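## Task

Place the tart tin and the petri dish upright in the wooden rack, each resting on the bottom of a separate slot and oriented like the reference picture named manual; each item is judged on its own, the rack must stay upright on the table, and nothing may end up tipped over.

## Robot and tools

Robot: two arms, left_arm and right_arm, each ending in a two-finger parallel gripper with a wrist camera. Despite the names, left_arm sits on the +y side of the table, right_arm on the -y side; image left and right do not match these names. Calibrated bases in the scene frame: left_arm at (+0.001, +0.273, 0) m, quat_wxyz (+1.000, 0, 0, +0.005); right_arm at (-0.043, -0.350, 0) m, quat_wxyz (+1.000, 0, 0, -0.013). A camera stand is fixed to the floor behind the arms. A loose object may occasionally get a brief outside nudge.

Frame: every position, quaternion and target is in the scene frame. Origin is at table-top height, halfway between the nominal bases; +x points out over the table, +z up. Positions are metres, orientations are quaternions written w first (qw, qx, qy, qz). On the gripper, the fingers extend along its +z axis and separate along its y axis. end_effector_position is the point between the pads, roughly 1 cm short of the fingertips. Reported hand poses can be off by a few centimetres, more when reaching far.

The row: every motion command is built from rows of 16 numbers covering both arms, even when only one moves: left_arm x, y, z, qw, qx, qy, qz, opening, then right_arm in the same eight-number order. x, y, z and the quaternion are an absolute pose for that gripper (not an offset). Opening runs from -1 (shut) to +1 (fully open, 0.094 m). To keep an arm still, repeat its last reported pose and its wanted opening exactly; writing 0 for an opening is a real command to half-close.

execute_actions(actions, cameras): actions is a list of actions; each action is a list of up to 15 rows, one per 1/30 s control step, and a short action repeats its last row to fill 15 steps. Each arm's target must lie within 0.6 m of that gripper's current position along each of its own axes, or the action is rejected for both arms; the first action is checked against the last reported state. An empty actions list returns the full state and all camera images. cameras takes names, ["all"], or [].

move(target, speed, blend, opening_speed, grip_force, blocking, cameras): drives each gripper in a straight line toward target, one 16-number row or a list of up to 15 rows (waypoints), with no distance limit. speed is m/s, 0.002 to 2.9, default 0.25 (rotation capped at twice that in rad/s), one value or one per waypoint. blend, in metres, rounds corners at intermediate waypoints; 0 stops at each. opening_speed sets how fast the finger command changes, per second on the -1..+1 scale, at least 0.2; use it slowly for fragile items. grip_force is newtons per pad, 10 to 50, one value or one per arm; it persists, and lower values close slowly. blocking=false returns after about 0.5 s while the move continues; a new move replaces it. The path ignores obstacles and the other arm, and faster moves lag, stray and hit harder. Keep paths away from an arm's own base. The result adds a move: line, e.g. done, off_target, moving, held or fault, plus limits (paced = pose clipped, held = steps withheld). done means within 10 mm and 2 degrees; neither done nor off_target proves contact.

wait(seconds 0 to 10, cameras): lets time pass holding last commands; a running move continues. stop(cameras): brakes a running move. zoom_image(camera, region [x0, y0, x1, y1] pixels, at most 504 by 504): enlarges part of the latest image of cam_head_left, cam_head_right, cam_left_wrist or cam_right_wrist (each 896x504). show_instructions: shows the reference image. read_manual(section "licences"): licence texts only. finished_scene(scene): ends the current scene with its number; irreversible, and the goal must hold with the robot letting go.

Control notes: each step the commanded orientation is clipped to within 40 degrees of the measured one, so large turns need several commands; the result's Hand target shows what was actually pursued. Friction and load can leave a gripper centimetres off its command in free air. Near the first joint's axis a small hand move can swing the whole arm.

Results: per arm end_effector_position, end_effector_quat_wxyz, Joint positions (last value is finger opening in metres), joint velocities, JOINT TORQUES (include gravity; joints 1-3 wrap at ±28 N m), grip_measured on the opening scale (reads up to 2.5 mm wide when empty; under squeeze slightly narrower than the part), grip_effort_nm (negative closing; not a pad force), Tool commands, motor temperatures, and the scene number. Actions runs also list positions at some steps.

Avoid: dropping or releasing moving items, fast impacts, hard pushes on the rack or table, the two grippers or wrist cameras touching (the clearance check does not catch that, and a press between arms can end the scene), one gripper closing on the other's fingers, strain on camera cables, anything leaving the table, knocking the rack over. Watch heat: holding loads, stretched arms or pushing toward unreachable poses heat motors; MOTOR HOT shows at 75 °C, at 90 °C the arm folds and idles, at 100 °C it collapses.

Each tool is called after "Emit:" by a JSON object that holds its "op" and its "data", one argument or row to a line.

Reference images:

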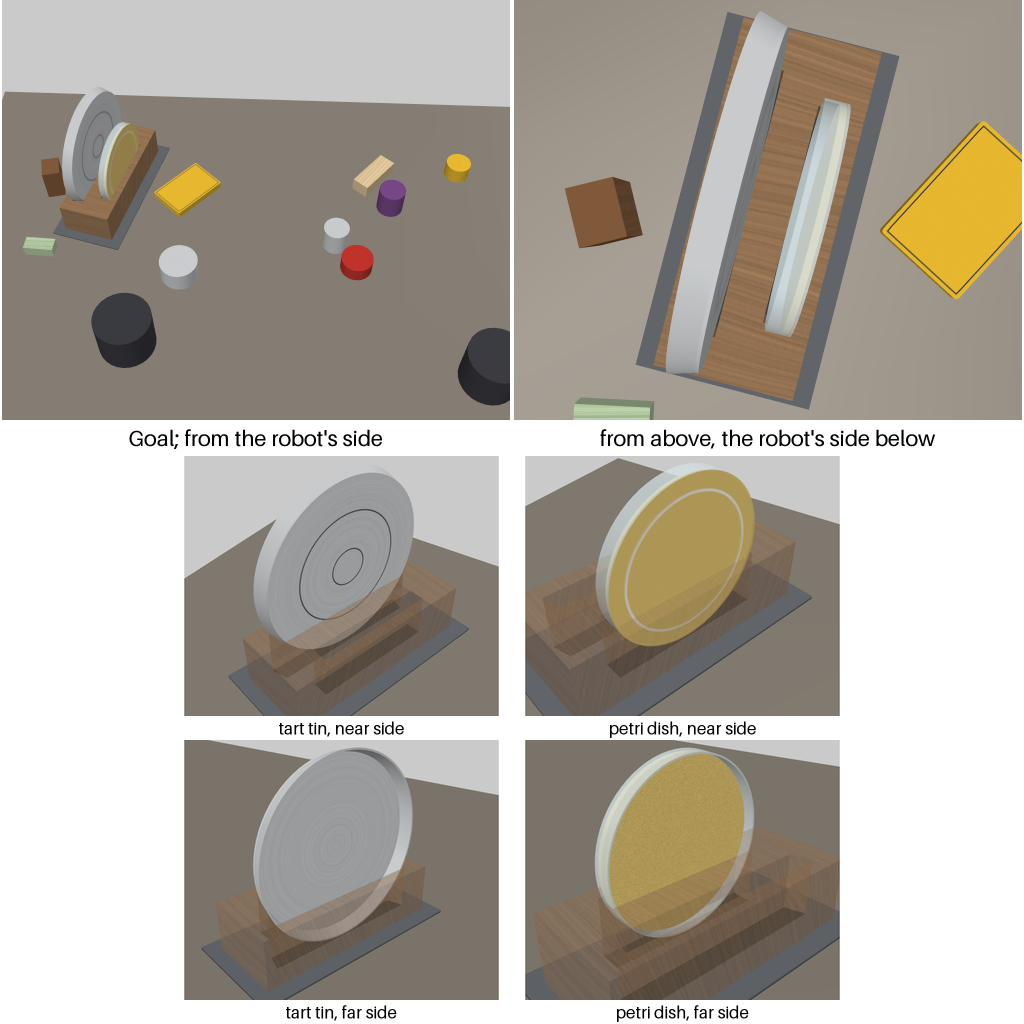

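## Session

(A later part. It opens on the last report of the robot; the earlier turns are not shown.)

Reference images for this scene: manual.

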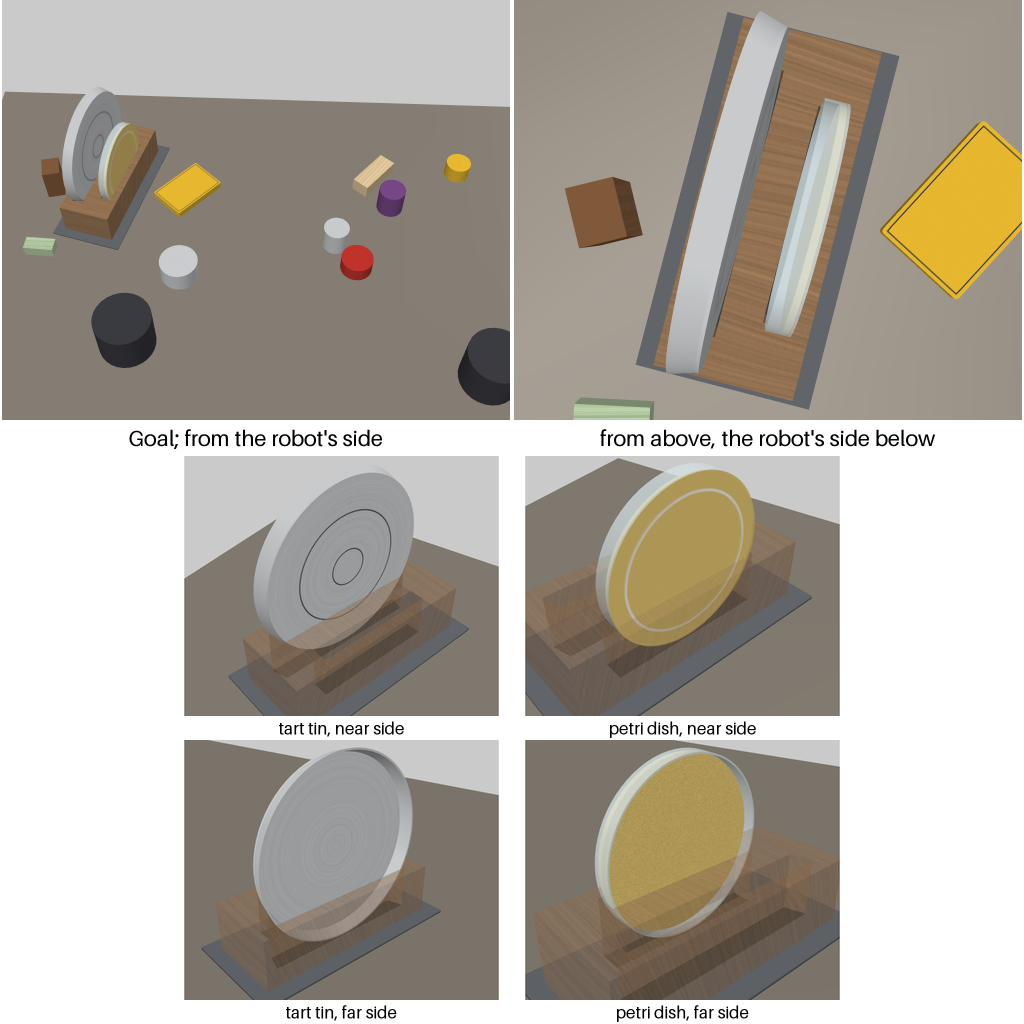

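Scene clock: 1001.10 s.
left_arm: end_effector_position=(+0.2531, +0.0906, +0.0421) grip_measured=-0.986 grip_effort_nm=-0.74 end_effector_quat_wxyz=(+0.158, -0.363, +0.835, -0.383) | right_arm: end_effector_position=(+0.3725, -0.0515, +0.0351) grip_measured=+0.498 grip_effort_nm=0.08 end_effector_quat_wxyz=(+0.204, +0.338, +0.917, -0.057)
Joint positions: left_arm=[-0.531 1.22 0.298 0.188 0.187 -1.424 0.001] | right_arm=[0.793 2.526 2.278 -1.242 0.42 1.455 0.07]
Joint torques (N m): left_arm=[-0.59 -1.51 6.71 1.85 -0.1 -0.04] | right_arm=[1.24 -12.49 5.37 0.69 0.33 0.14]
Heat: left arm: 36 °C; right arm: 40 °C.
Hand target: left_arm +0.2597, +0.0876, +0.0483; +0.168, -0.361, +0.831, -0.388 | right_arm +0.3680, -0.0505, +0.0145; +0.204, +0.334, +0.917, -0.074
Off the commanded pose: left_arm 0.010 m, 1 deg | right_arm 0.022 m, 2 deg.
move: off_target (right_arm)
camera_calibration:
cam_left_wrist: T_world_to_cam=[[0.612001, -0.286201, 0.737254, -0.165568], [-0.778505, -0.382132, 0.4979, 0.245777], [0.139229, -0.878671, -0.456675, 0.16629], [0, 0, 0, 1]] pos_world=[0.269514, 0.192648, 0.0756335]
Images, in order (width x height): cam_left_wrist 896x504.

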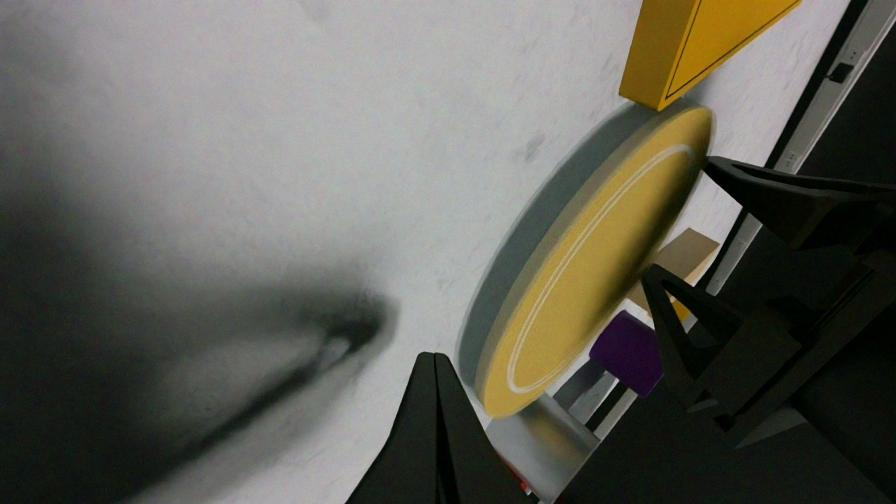

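Emit:
{"op": "move", "data": {
  "target": [0.260, 0.0875, 0.030, 0.1685, -0.3616, 0.8313, -0.3877, -1.0, 0.3685, -0.050, 0.014, 0.2034, 0.3339, 0.9174, -0.0740, 0.5],
  "speed": 0.03,
  "cameras": ["cam_left_wrist", "cam_head_right"]
}}

Scene clock: 1057.57 s.
left_arm: end_effector_position=(+0.2600, +0.0866, +0.0327) grip_measured=-0.986 grip_effort_nm=-0.74 end_effector_quat_wxyz=(+0.164, -0.360, +0.831, -0.391) | right_arm: end_effector_position=(+0.3725, -0.0515, +0.0351) grip_measured=+0.498 grip_effort_nm=0.09 end_effector_quat_wxyz=(+0.204, +0.338, +0.917, -0.057)
Joint positions: left_arm=[-0.531 1.312 0.278 0.324 0.187 -1.424 0.001] | right_arm=[0.793 2.526 2.278 -1.242 0.42 1.455 0.07]
Joint torques (N m): left_arm=[-0.61 -1.87 4.34 1.91 -0.11 -0.04] | right_arm=[1.22 -12.53 5.38 0.69 0.33 0.13]
Heat: left arm: 36 °C; right arm: 40 °C.
Hand target: left_arm +0.2599, +0.0875, +0.0301; +0.168, -0.361, +0.831, -0.388 | right_arm +0.3680, -0.0505, +0.0145; +0.204, +0.334, +0.917, -0.074
Off the commanded pose: left_arm 0.003 m, 1 deg | right_arm 0.022 m, 2 deg.
move: off_target (right_arm)
camera_calibration:
cam_left_wrist: T_world_to_cam=[[0.597449, -0.277396, 0.752401, -0.161376], [-0.788083, -0.376574, 0.486947, 0.256672], [0.148258, -0.88388, -0.443594, 0.155196], [0, 0, 0, 1]] pos_world=[0.275684, 0.189066, 0.0652784]
Images, in order (width x height): cam_head_right 896x504, cam_left_wrist 896x504.

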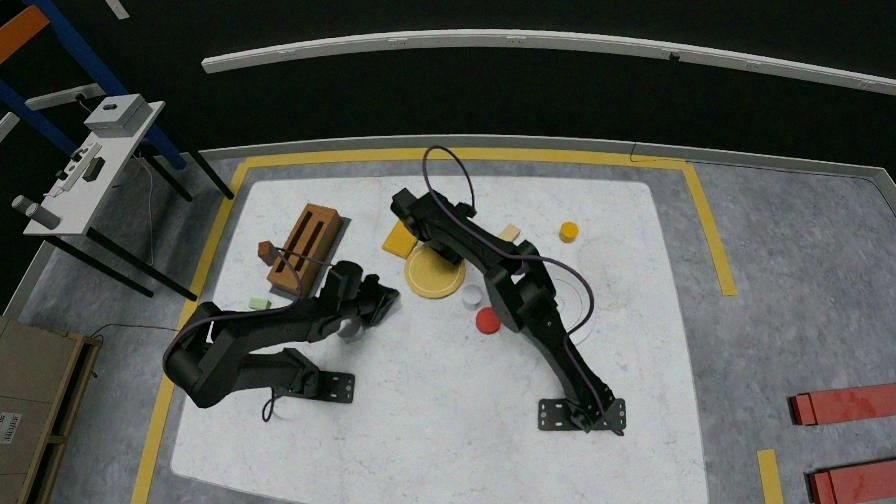

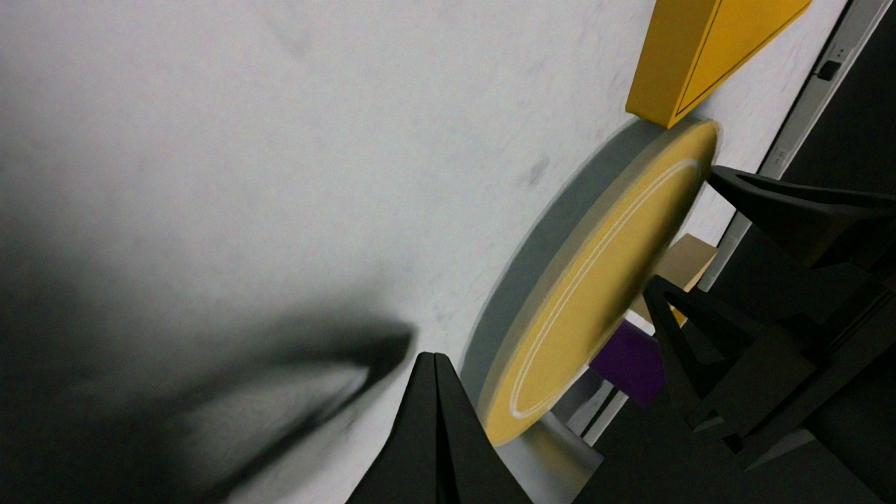

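Emit:
{"op": "zoom_image", "data": {
  "camera": "cam_head_right",
  "region": [340, 230, 480, 340]
}}

Scaled by 3.600 from the camera's 896x504 image, which has a finer 1280x720 frame.

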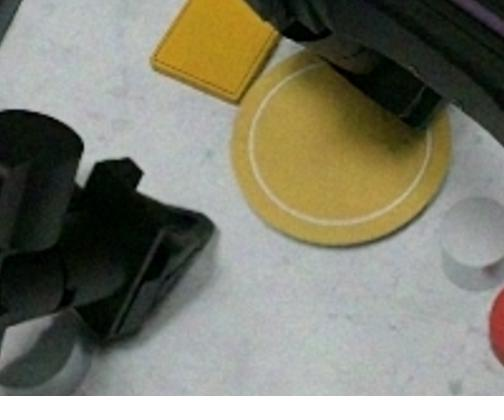

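Emit:
{"op": "move", "data": {
  "target": [0.277, 0.0715, 0.0275, 0.1685, -0.3616, 0.8313, -0.3877, -1.0, 0.3685, -0.050, 0.014, 0.2034, 0.3339, 0.9174, -0.0740, 0.5],
  "speed": 0.04,
  "cameras": ["cam_left_wrist", "cam_right_wrist"]
}}

Scene clock: 1108.47 s.
left_arm: end_effector_position=(+0.2715, +0.0732, +0.0260) grip_measured=-0.986 grip_effort_nm=-0.74 end_effector_quat_wxyz=(+0.161, -0.359, +0.832, -0.390) | right_arm: end_effector_position=(+0.3725, -0.0515, +0.0351) grip_measured=+0.498 grip_effort_nm=0.09 end_effector_quat_wxyz=(+0.204, +0.338, +0.917, -0.057)
Joint positions: left_arm=[-0.557 1.431 0.325 0.395 0.172 -1.441 0.001] | right_arm=[0.793 2.526 2.278 -1.242 0.42 1.455 0.07]
Joint torques (N m): left_arm=[-0.61 -2.33 6.3 1.73 -0.16 -0.05] | right_arm=[1.2 -12.51 5.37 0.69 0.33 0.14]
Motor temperatures (°C): left_arm=[24 28 31 36 26 24 25] | right_arm=[24 41 31 26 25 25 27]
Heat: left arm: 36 °C; right arm: 41 °C.
Hand target: left_arm +0.2769, +0.0716, +0.0276; +0.168, -0.361, +0.831, -0.388 | right_arm +0.3680, -0.0505, +0.0145; +0.204, +0.334, +0.917, -0.074
Off the commanded pose: left_arm 0.006 m, 1 deg | right_arm 0.022 m, 2 deg.
move: off_target (right_arm)
camera_calibration:
cam_left_wrist: T_world_to_cam=[[0.599845, -0.279763, 0.749613, -0.167375], [-0.787204, -0.373985, 0.490351, 0.263416], [0.143162, -0.884233, -0.444564, 0.140097], [0, 0, 0, 1]] pos_world=[0.287705, 0.175567, 0.0585817]
cam_right_wrist: T_world_to_cam=[[-0.53154, -0.844649, 0.0635119, 0.145359], [-0.826194, 0.533533, 0.180959, 0.361748], [-0.186733, 0.0437138, -0.981438, 0.204578], [0, 0, 0, 1]] pos_world=[0.414339, -0.0791695, 0.126087]
Images, in order (width x height): cam_left_wrist 896x504, cam_right_wrist 896x504.

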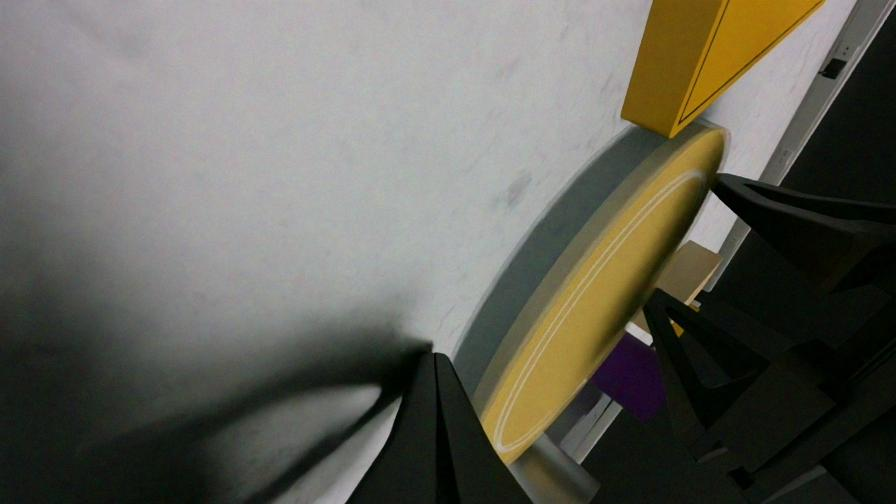

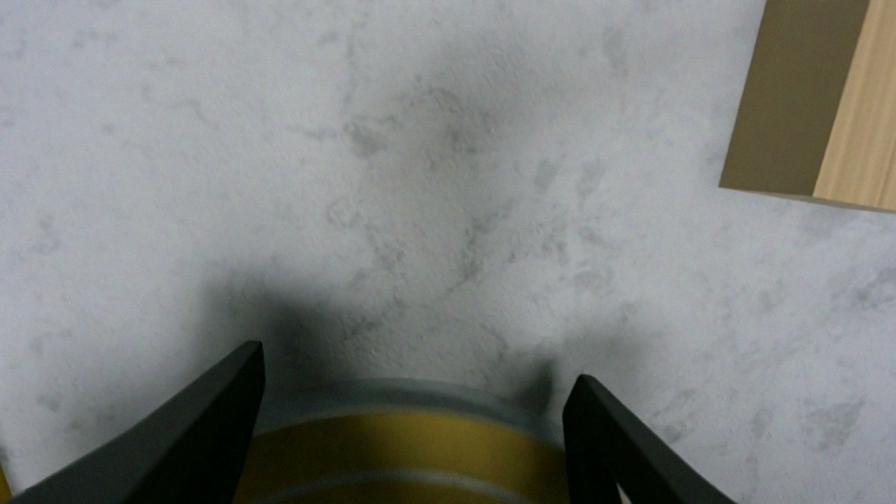

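Emit:
{"op": "move", "data": {
  "target": [0.294, 0.0535, 0.029, 0.1685, -0.3616, 0.8313, -0.3877, -1.0, 0.3685, -0.050, 0.014, 0.2034, 0.3339, 0.9174, -0.0740, 0.5],
  "speed": 0.04,
  "cameras": ["cam_left_wrist", "cam_right_wrist"]
}}

Scene clock: 1118.97 s.
left_arm: end_effector_position=(+0.2877, +0.0590, +0.0262) grip_measured=-0.986 grip_effort_nm=-0.74 end_effector_quat_wxyz=(+0.163, -0.363, +0.832, -0.386) | right_arm: end_effector_position=(+0.3770, -0.0565, +0.0382) grip_measured=+0.499 grip_effort_nm=0.08 end_effector_quat_wxyz=(+0.222, +0.337, +0.913, -0.066)
Joint positions: left_arm=[-0.581 1.519 0.407 0.397 0.144 -1.458 0.001] | right_arm=[0.793 2.526 2.278 -1.242 0.461 1.455 0.07]
Joint torques (N m): left_arm=[-0.87 -2.63 6.95 1.77 -0.07 -0.03] | right_arm=[1.18 -12.57 5.37 0.67 -0.06 0.14]
Heat: left arm: 36 °C; right arm: 41 °C.
Hand target: left_arm +0.2937, +0.0537, +0.0292; +0.168, -0.362, +0.831, -0.388 | right_arm +0.3678, -0.0507, +0.0146; +0.203, +0.334, +0.917, -0.074
Off the commanded pose: left_arm 0.009 m, 1 deg | right_arm 0.026 m, 2 deg.
move: off_target (right_arm)
camera_calibration:
cam_left_wrist: T_world_to_cam=[[0.603984, -0.280679, 0.745938, -0.182247], [-0.78294, -0.38396, 0.489469, 0.270153], [0.149027, -0.879655, -0.451661, 0.123545], [0, 0, 0, 1]] pos_world=[0.303176, 0.161252, 0.0595137]
cam_right_wrist: T_world_to_cam=[[-0.536195, -0.840917, 0.0731681, 0.145012], [-0.829013, 0.540946, 0.141827, 0.370482], [-0.158845, 0.0153897, -0.987184, 0.196845], [0, 0, 0, 1]] pos_world=[0.416157, -0.0814969, 0.131168]
Images, in order (width x height): cam_left_wrist 896x504, cam_right_wrist 896x504.

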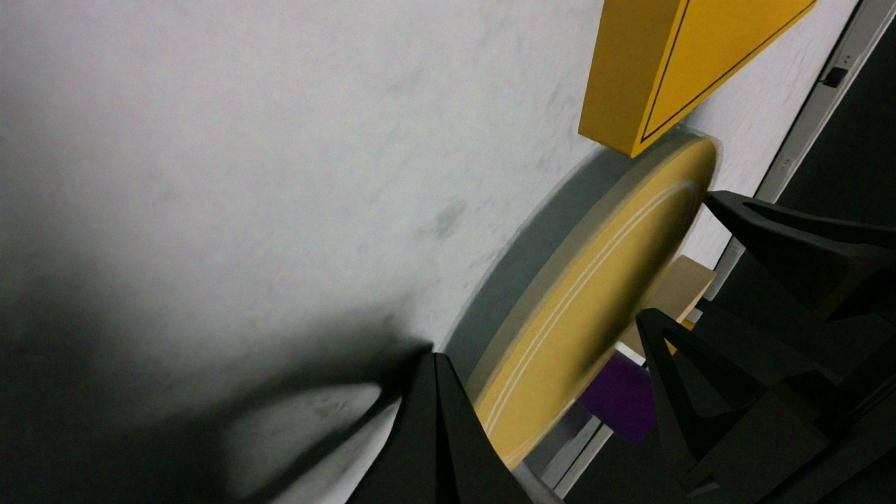

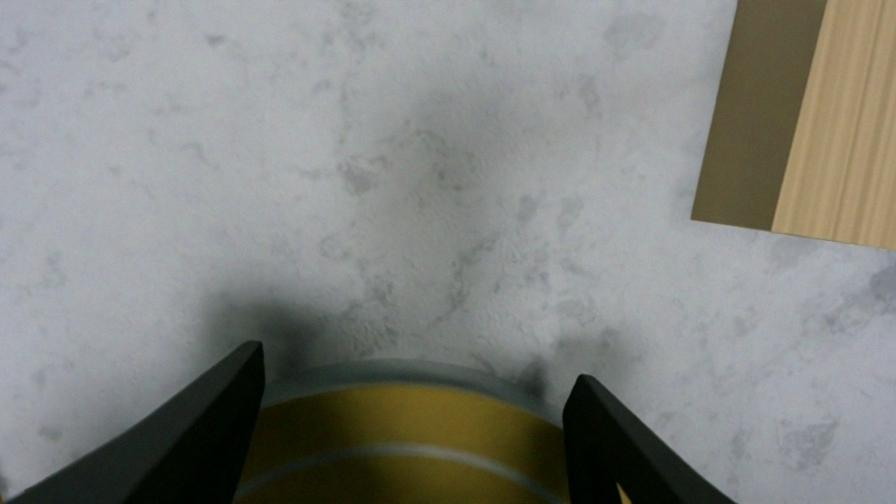

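Emit:
{"op": "move", "data": {
  "target": [
    [0.299, 0.049, 0.045, 0.1685, -0.3616, 0.8313, -0.3877, -1.0, 0.3685, -0.050, 0.014, 0.2034, 0.3339, 0.9174, -0.0740, 0.5],
    [0.304, 0.044, 0.07, 0.1685, -0.3616, 0.8313, -0.3877, -1.0, 0.3685, -0.050, 0.014, 0.2034, 0.3339, 0.9174, -0.0740, 0.5]
  ],
  "speed": 0.04,
  "blend": 0.005,
  "cameras": ["cam_left_wrist", "cam_right_wrist", "cam_head_left"]
}}

Scene clock: 1134.33 s.
left_arm: end_effector_position=(+0.2953, +0.0510, +0.0502) grip_measured=-0.986 grip_effort_nm=-0.73 end_effector_quat_wxyz=(+0.152, -0.368, +0.841, -0.366) | right_arm: end_effector_position=(+0.3748, -0.0531, +0.0367) grip_measured=+0.499 grip_effort_nm=0.08 end_effector_quat_wxyz=(+0.215, +0.337, +0.915, -0.061)
Joint positions: left_arm=[-0.595 1.463 0.542 0.158 0.131 -1.466 0.001] | right_arm=[0.795 2.526 2.278 -1.24 0.444 1.455 0.07]
Joint torques (N m): left_arm=[-0.58 -6.45 7.39 1.79 -0.03 -0.05] | right_arm=[1.03 -12.57 5.35 0.65 0.15 0.12]
Heat: left arm: 35 °C; right arm: 41 °C.
Hand target: left_arm +0.3035, +0.0442, +0.0701; +0.168, -0.362, +0.831, -0.388 | right_arm +0.3679, -0.0506, +0.0145; +0.204, +0.334, +0.917, -0.074
Off the commanded pose: left_arm 0.023 m, 3 deg | right_arm 0.024 m, 2 deg.
move: off_target (left_arm, right_arm)
camera_calibration:
cam_left_wrist: T_world_to_cam=[[0.63329, -0.301708, 0.712682, -0.212807], [-0.762651, -0.399833, 0.508426, 0.255105], [0.131557, -0.865509, -0.483308, 0.132189], [0, 0, 0, 1]] pos_world=[0.311934, 0.152204, 0.0858497]
cam_right_wrist: T_world_to_cam=[[-0.53299, -0.843463, 0.0670206, 0.145653], [-0.82905, 0.536426, 0.15787, 0.366191], [-0.169109, 0.02858, -0.985183, 0.199462], [0, 0, 0, 1]] pos_world=[0.414953, -0.0792822, 0.128934]
Images, in order (width x height): cam_head_left 896x504, cam_left_wrist 896x504, cam_right_wrist 896x504.

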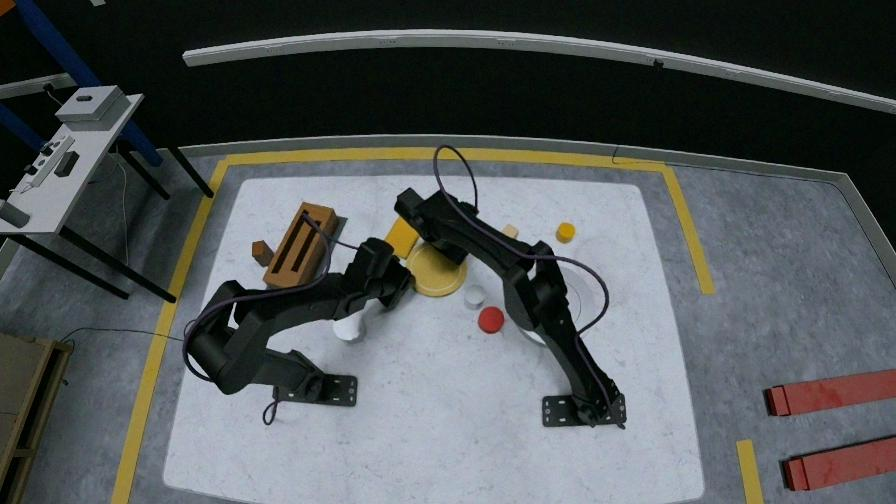

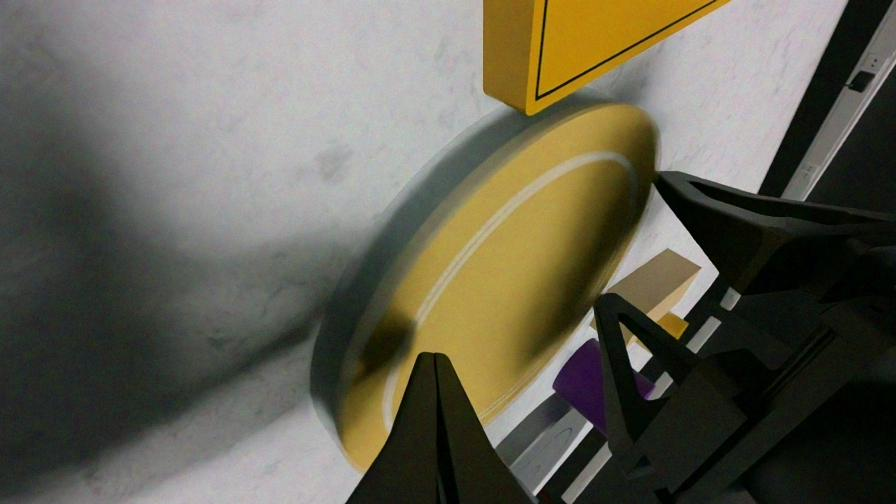

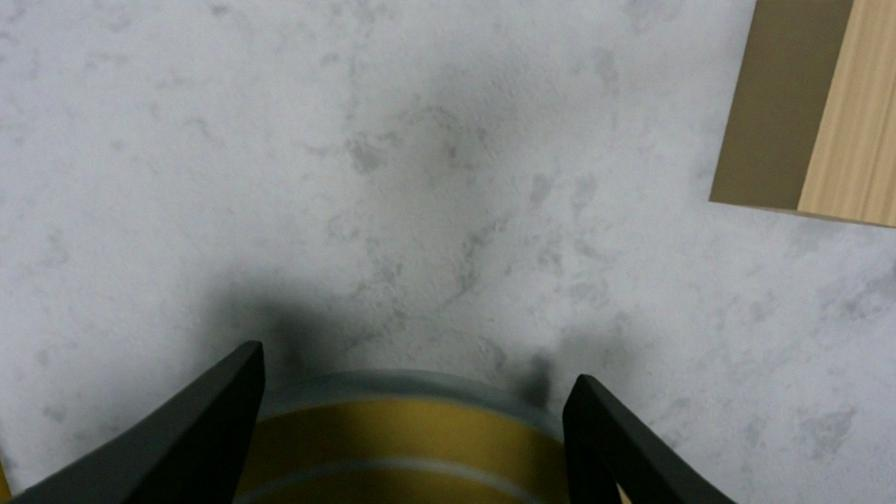

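Emit:
{"op": "move", "data": {
  "target": [
    [0.285, 0.064, 0.075, 0.1685, -0.3616, 0.8313, -0.3877, -1.0, 0.3685, -0.050, 0.014, 0.2034, 0.3339, 0.9174, -0.0740, 0.5],
    [0.271, 0.077, 0.060, 0.1685, -0.3616, 0.8313, -0.3877, -1.0, 0.3685, -0.050, 0.014, 0.2034, 0.3339, 0.9174, -0.0740, 0.5],
    [0.272, 0.076, 0.022, 0.1685, -0.3616, 0.8313, -0.3877, -1.0, 0.3685, -0.050, 0.014, 0.2034, 0.3339, 0.9174, -0.0740, 0.5]
  ],
  "speed": 0.06,
  "blend": [0.01, 0.005, 0],
  "cameras": ["cam_left_wrist"]
}}

Scene clock: 1165.80 s.
left_arm: end_effector_position=(+0.2728, +0.0735, +0.0264) grip_measured=-0.986 grip_effort_nm=-0.73 end_effector_quat_wxyz=(+0.168, -0.364, +0.828, -0.392) | right_arm: end_effector_position=(+0.3748, -0.0530, +0.0367) grip_measured=+0.499 grip_effort_nm=0.08 end_effector_quat_wxyz=(+0.215, +0.337, +0.915, -0.061)
Joint positions: left_arm=[-0.565 1.434 0.318 0.417 0.152 -1.454 0.001] | right_arm=[0.795 2.526 2.278 -1.24 0.443 1.455 0.07]
Joint torques (N m): left_arm=[0.59 -2.45 3.95 1.84 0.09 0.13] | right_arm=[1.03 -12.57 5.38 0.66 0.11 0.12]
Heat: left arm: 36 °C; right arm: 41 °C.
Hand target: left_arm +0.2719, +0.0760, +0.0221; +0.168, -0.361, +0.831, -0.388 | right_arm +0.3679, -0.0505, +0.0145; +0.203, +0.334, +0.917, -0.074
Off the commanded pose: left_arm 0.005 m, 1 deg | right_arm 0.024 m, 2 deg.
move: off_target (right_arm)
camera_calibration:
cam_left_wrist: T_world_to_cam=[[0.596974, -0.268262, 0.75608, -0.168495], [-0.785893, -0.384941, 0.483934, 0.264985], [0.161225, -0.883095, -0.440625, 0.135276], [0, 0, 0, 1]] pos_world=[0.287027, 0.176264, 0.0587661]
Images, in order (width x height): cam_left_wrist 896x504.

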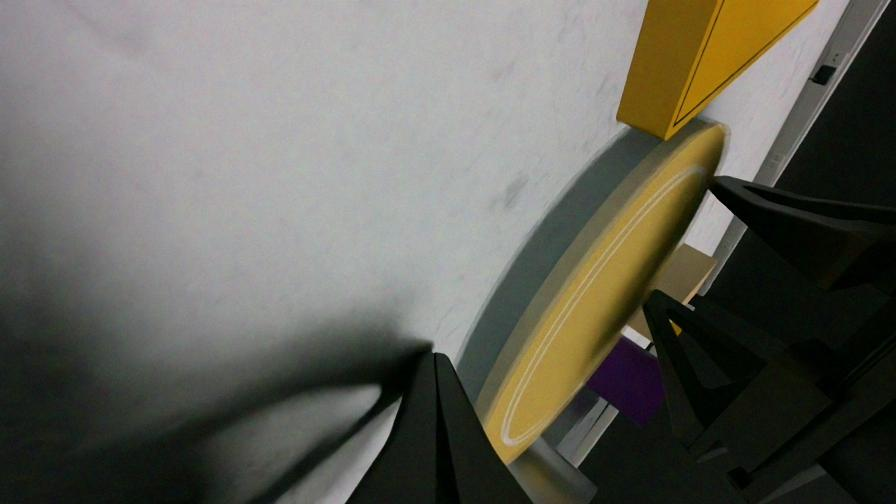

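Emit:
{"op": "move", "data": {
  "target": [0.304, 0.0465, 0.026, 0.1685, -0.3616, 0.8313, -0.3877, -1.0, 0.358, -0.043, 0.014, 0.2034, 0.3339, 0.9174, -0.0740, 0.5],
  "speed": 0.03,
  "cameras": ["cam_left_wrist", "cam_right_wrist"]
}}

Scene clock: 1180.00 s.
left_arm: end_effector_position=(+0.2995, +0.0517, +0.0262) grip_measured=-0.986 grip_effort_nm=-0.73 end_effector_quat_wxyz=(+0.167, -0.362, +0.830, -0.390) | right_arm: end_effector_position=(+0.3799, -0.0594, +0.0409) grip_measured=+0.499 grip_effort_nm=0.07 end_effector_quat_wxyz=(+0.246, +0.347, +0.902, -0.073)
Joint positions: left_arm=[-0.582 1.575 0.448 0.425 0.141 -1.459 0.001] | right_arm=[0.801 2.526 2.272 -1.237 0.513 1.487 0.07]
Joint torques (N m): left_arm=[-0.96 -2.82 6.93 1.7 -0.08 -0.05] | right_arm=[2.84 -13.29 4.68 0.52 -0.54 0.1]
Heat: left arm: 36 °C; right arm: 41 °C.
Hand target: left_arm +0.3037, +0.0466, +0.0261; +0.168, -0.361, +0.831, -0.388 | right_arm +0.3575, -0.0444, +0.0153; +0.204, +0.335, +0.917, -0.076
Off the commanded pose: left_arm 0.007 m, 0 deg | right_arm 0.038 m, 5 deg.
move: off_target (right_arm)
camera_calibration:
cam_left_wrist: T_world_to_cam=[[0.596418, -0.275937, 0.753754, -0.189546], [-0.787479, -0.383002, 0.482893, 0.278134], [0.155442, -0.881572, -0.445724, 0.11336], [0, 0, 0, 1]] pos_world=[0.314453, 0.154159, 0.0590892]
cam_right_wrist: T_world_to_cam=[[-0.559704, -0.825709, 0.0702661, 0.153888], [-0.820762, 0.564053, 0.0905191, 0.374418], [-0.114376, -0.00700784, -0.993413, 0.181974], [0, 0, 0, 1]] pos_world=[0.414253, -0.08285, 0.13607]
Images, in order (width x height): cam_left_wrist 896x504, cam_right_wrist 896x504.

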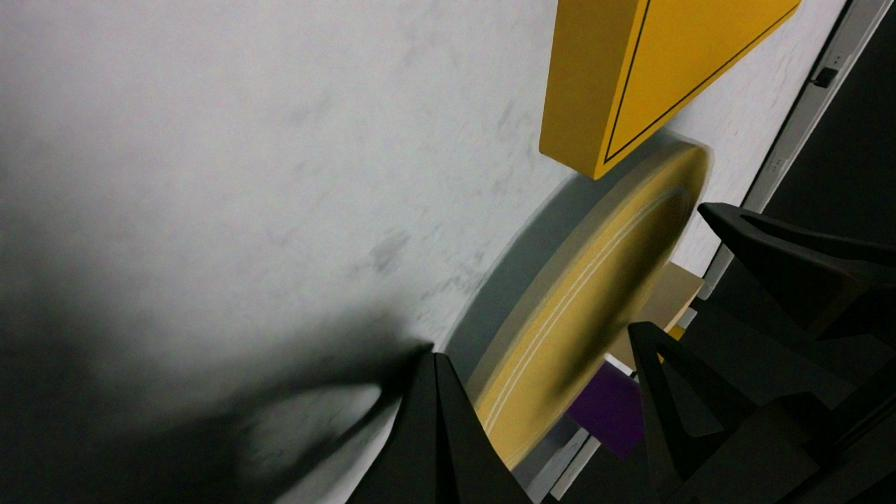

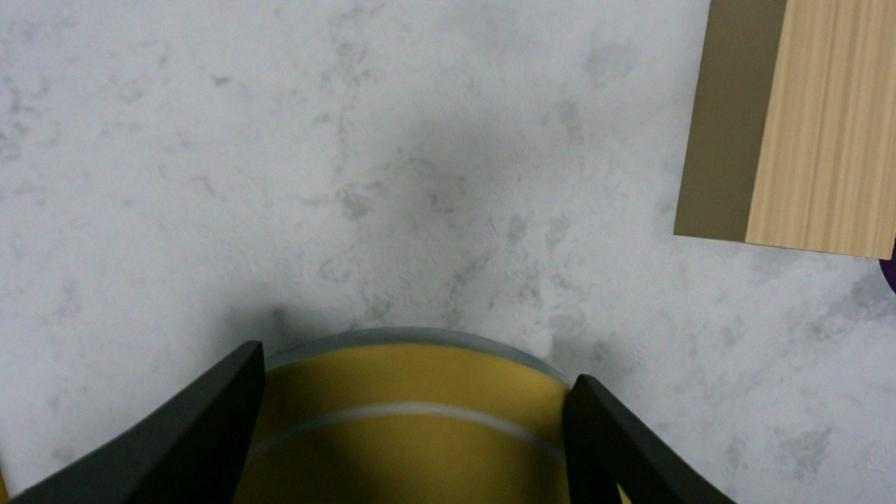

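Emit:
{"op": "move", "data": {
  "target": [0.315, 0.036, 0.062, 0.1685, -0.3616, 0.8313, -0.3877, -1.0, 0.358, -0.043, 0.014, 0.2034, 0.3339, 0.9174, -0.0740, 0.5],
  "speed": 0.04,
  "cameras": ["cam_left_wrist", "cam_right_wrist", "cam_head_left"]
}}

Scene clock: 1295.50 s.
left_arm: end_effector_position=(+0.3002, +0.0489, +0.0317) grip_measured=-0.986 grip_effort_nm=-0.73 end_effector_quat_wxyz=(+0.144, -0.374, +0.846, -0.351) | right_arm: end_effector_position=(+0.3792, -0.0584, +0.0410) grip_measured=+0.499 grip_effort_nm=0.07 end_effector_quat_wxyz=(+0.247, +0.346, +0.902, -0.073)
Joint positions: left_arm=[-0.594 1.551 0.56 0.191 0.128 -1.467 0.001] | right_arm=[0.804 2.526 2.272 -1.237 0.515 1.488 0.07]
Joint torques (N m): left_arm=[-0.87 -7.95 8.08 1.87 -0.02 -0.05] | right_arm=[2.62 -13.33 4.71 0.51 -0.54 0.09]
Heat: left arm: 36 °C; right arm: 43 °C.
Hand target: left_arm +0.3139, +0.0366, +0.0623; +0.168, -0.362, +0.831, -0.388 | right_arm +0.3576, -0.0444, +0.0153; +0.204, +0.335, +0.917, -0.076
Off the commanded pose: left_arm 0.036 m, 5 deg | right_arm 0.038 m, 5 deg.
move: off_target (left_arm, right_arm)
camera_calibration:
cam_left_wrist: T_world_to_cam=[[0.655597, -0.314288, 0.686597, -0.208695], [-0.745551, -0.41364, 0.522547, 0.262586], [0.119774, -0.854474, -0.505499, 0.124569], [0, 0, 0, 1]] pos_world=[0.317671, 0.149467, 0.0690455]
cam_right_wrist: T_world_to_cam=[[-0.558448, -0.826585, 0.0699466, 0.153846], [-0.821769, 0.562761, 0.0894221, 0.373666], [-0.113278, -0.00754229, -0.993535, 0.181622], [0, 0, 0, 1]] pos_world=[0.413556, -0.0817479, 0.136272]
Images, in order (width x height): cam_head_left 896x504, cam_left_wrist 896x504, cam_right_wrist 896x504.

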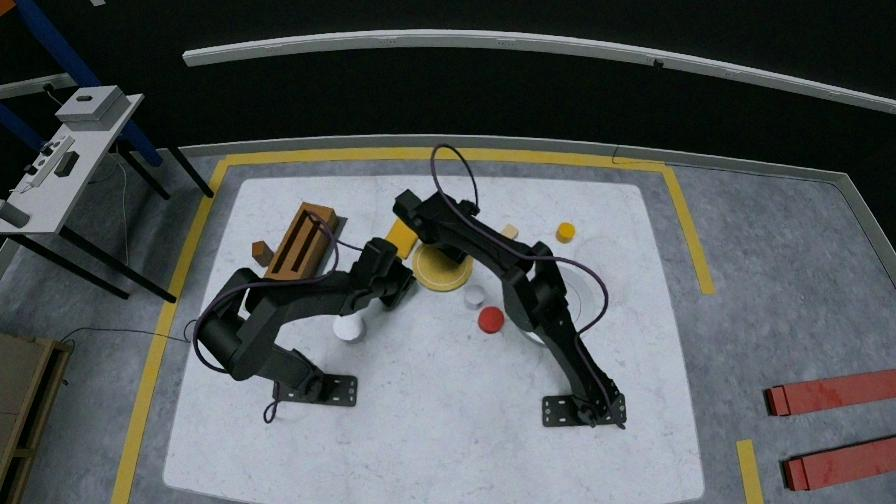

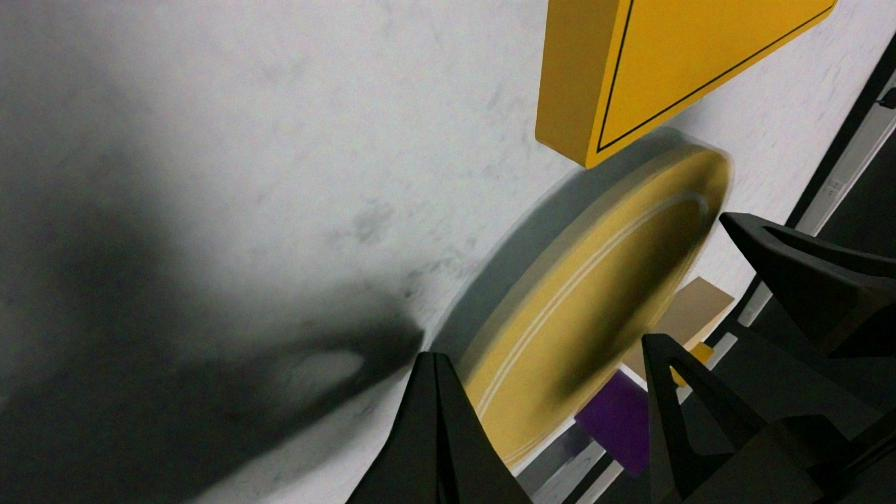

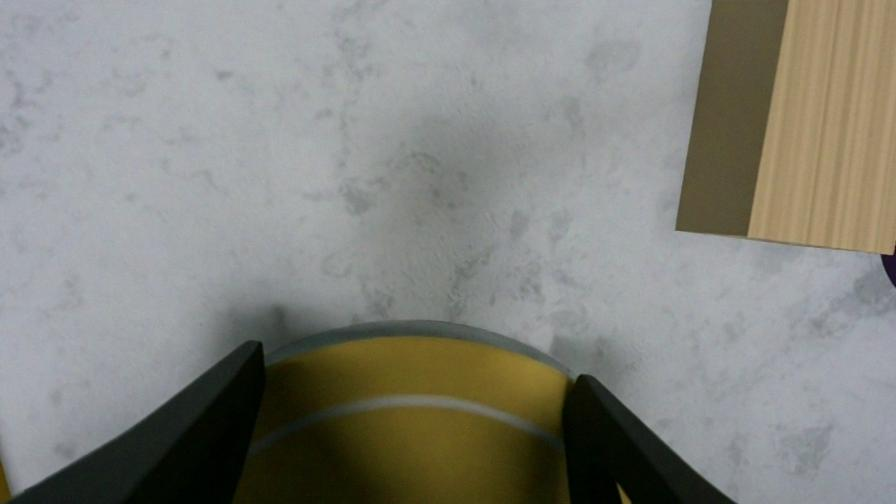

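Emit:
{"op": "zoom_image", "data": {
  "camera": "cam_left_wrist",
  "region": [360, 120, 760, 504]
}}

Emit:
{"op": "move", "data": {
  "target": [0.322, 0.029, 0.10, 0.1685, -0.3616, 0.8313, -0.3877, -1.0, 0.358, -0.043, 0.014, 0.2034, 0.3339, 0.9174, -0.0740, 0.5],
  "speed": 0.05,
  "cameras": ["cam_left_wrist", "cam_right_wrist"]
}}

Scaled by 1.260 from the camera's 896x504 image, which has a finer 1280x720 frame.

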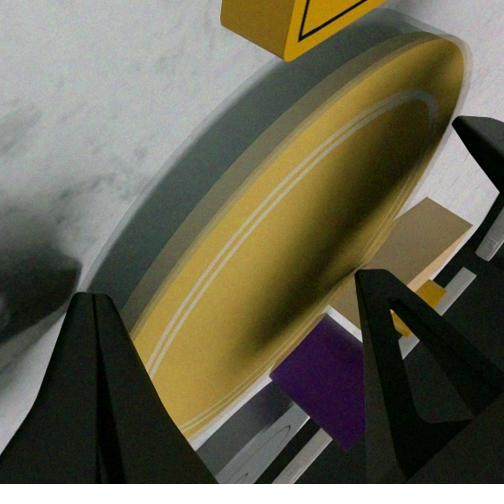

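Scene clock: 1304.90 s.
left_arm: end_effector_position=(+0.3026, +0.0473, +0.0426) grip_measured=-0.986 grip_effort_nm=-0.73 end_effector_quat_wxyz=(+0.145, -0.374, +0.845, -0.354) | right_arm: end_effector_position=(+0.3766, -0.0545, +0.0410) grip_measured=+0.499 grip_effort_nm=0.08 end_effector_quat_wxyz=(+0.246, +0.342, +0.904, -0.071)
Joint positions: left_arm=[-0.594 1.524 0.587 0.143 0.127 -1.469 0.001] | right_arm=[0.812 2.526 2.272 -1.237 0.512 1.489 0.07]
Joint torques (N m): left_arm=[0.05 -4.67 5.04 1.62 0.06 -0.02] | right_arm=[1.78 -13.35 4.71 0.49 -0.51 0.11]
Heat: left arm: 36 °C; right arm: 43 °C.
Hand target: left_arm +0.3016, +0.0481, +0.0410; +0.144, -0.374, +0.846, -0.351 | right_arm +0.3573, -0.0447, +0.0160; +0.204, +0.335, +0.917, -0.076
Off the commanded pose: left_arm 0.063 m, 5 deg | right_arm 0.035 m, 5 deg.
led back after a hold (right arm): the arm was led back toward your command in small steps, so it may still be short of it.
move: held (left_arm; a check stopped the path), off_target (right_arm; braked when a check withheld steps of left_arm); limits=held
pose unreachable (left arm): on one or more control steps of this call, first in action 0 (counted from 0), this arm could not follow its commanded pose, so it was not sent that pose on those steps. It may still have moved: this result reports where it is.
cause: moving toward the commanded pose would bring a part of the arm too close to another arm (this arm's fingers and the right arm's wrist (the part past joint 4), along the way the arms are being sent, or toward where that arm still pushes).
pose unreachable (right arm): on one or more control steps of this call, first in action 0 (counted from 0), this arm could not follow its commanded pose, so it was not sent that pose on those steps. It may still have moved: this result reports where it is.
cause: moving toward the commanded pose would bring a part of the arm too close to another arm (this arm's wrist (the part past joint 4) and the left arm's fingers, at the place that arm was heading or pushing toward when its own hold began).
camera_calibration:
cam_left_wrist: T_world_to_cam=[[0.653253, -0.310785, 0.690415, -0.217872], [-0.747069, -0.412807, 0.521035, 0.258475], [0.123078, -0.856156, -0.501845, 0.127294], [0, 0, 0, 1]] pos_world=[0.319758, 0.147973, 0.0796294]
cam_right_wrist: T_world_to_cam=[[-0.551546, -0.831319, 0.0686005, 0.152724], [-0.826294, 0.555761, 0.0914814, 0.370536], [-0.114176, -0.006228, -0.993441, 0.181834], [0, 0, 0, 1]] pos_world=[0.411167, -0.0778344, 0.136268]
Images, in order (width x height): cam_left_wrist 896x504, cam_right_wrist 896x504.

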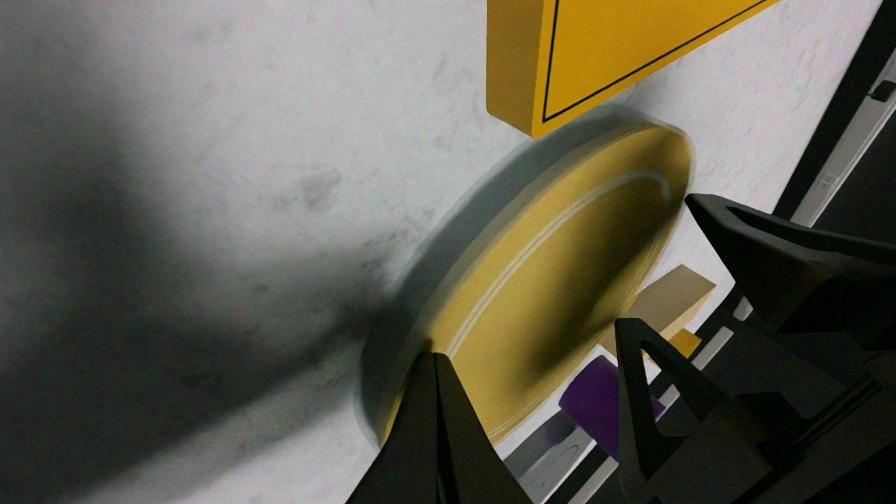

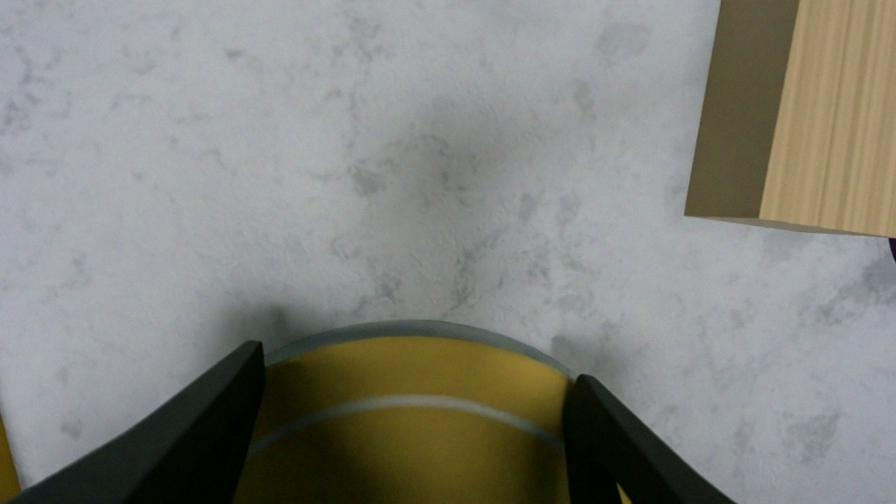

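Emit:
{"op": "zoom_image", "data": {
  "camera": "cam_left_wrist",
  "region": [340, 90, 720, 460]
}}

Emit:
{"op": "zoom_image", "data": {
  "camera": "cam_right_wrist",
  "region": [200, 290, 640, 504]
}}

Scaled by 1.326 from the camera's 896x504 image, which has a finer 1280x720 frame.

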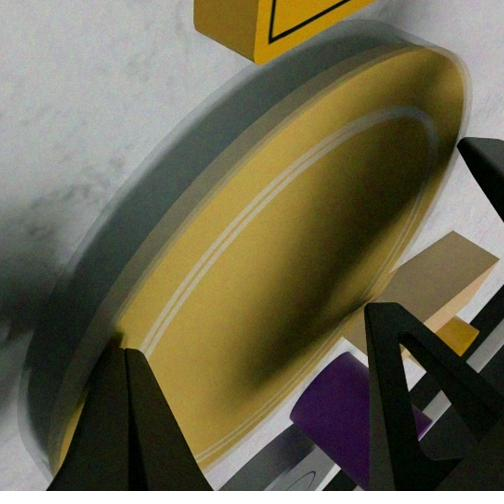

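Scaled by 1.145 from the camera's 896x504 image, which has a finer 1280x720 frame.

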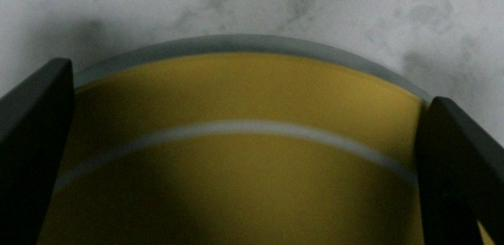

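Emit:
{"op": "move", "data": {
  "target": [
    [0.247, 0.105, 0.12, 0.1685, -0.3616, 0.8313, -0.3877, -1.0, 0.3766, -0.0545, 0.030, 0.2034, 0.3339, 0.9174, -0.0740, 0.5],
    [0.247, 0.155, 0.15, 0.1685, -0.3616, 0.8313, -0.3877, -1.0, 0.338, -0.050, 0.028, 0.2034, 0.3339, 0.9174, -0.0740, 0.5]
  ],
  "speed": [0.12, 0.04],
  "cameras": ["cam_head_left", "cam_right_wrist"]
}}

Scene clock: 1460.57 s.
left_arm: end_effector_position=(+0.2434, +0.1556, +0.1337) grip_measured=-0.986 grip_effort_nm=-0.73 end_effector_quat_wxyz=(+0.154, -0.374, +0.834, -0.376) | right_arm: end_effector_position=(+0.3531, -0.0517, +0.0406) grip_measured=+0.499 grip_effort_nm=0.07 end_effector_quat_wxyz=(+0.226, +0.341, +0.910, -0.064)
Joint positions: left_arm=[-0.185 0.861 0.571 -0.537 0.423 -1.185 0.001] | right_arm=[0.837 2.447 2.142 -1.201 0.47 1.511 0.07]
Joint torques (N m): left_arm=[0.65 -1.68 9.1 1.52 0.3 0.14] | right_arm=[1.31 -14.87 3.85 0.39 -0.12 0.07]
Heat: left arm: 35 °C; right arm: 44 °C.
Hand target: left_arm +0.2469, +0.1549, +0.1498; +0.169, -0.361, +0.831, -0.388 | right_arm +0.3382, -0.0502, +0.0284; +0.204, +0.334, +0.917, -0.075
Off the commanded pose: left_arm 0.017 m, 3 deg | right_arm 0.020 m, 3 deg.
move: off_target (left_arm, right_arm)
camera_calibration:
cam_right_wrist: T_world_to_cam=[[-0.54291, -0.837257, 0.0651825, 0.13894], [-0.82658, 0.546471, 0.13467, 0.347398], [-0.148373, 0.019235, -0.988744, 0.19188], [0, 0, 0, 1]] pos_world=[0.391054, -0.0772053, 0.133879]
Images, in order (width x height): cam_head_left 896x504, cam_right_wrist 896x504.

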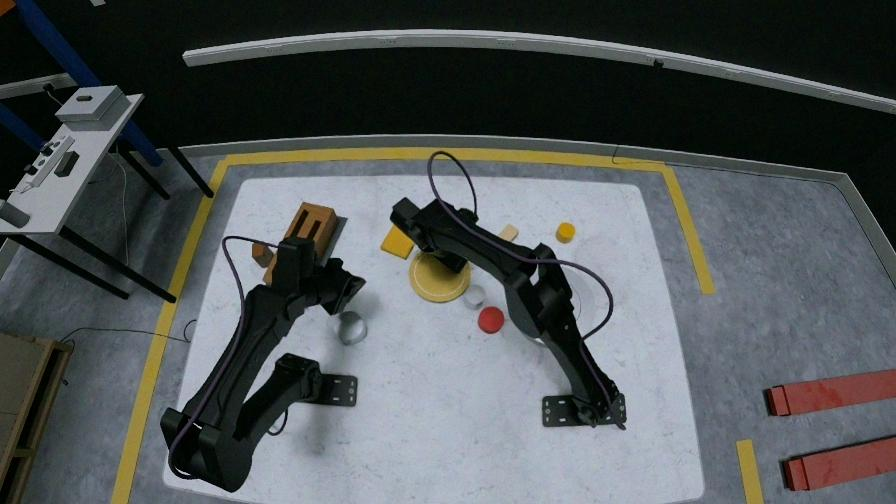

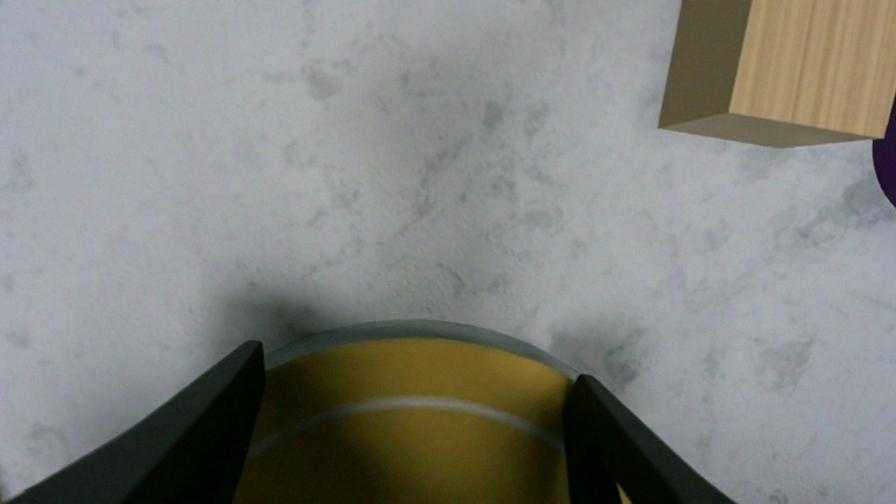

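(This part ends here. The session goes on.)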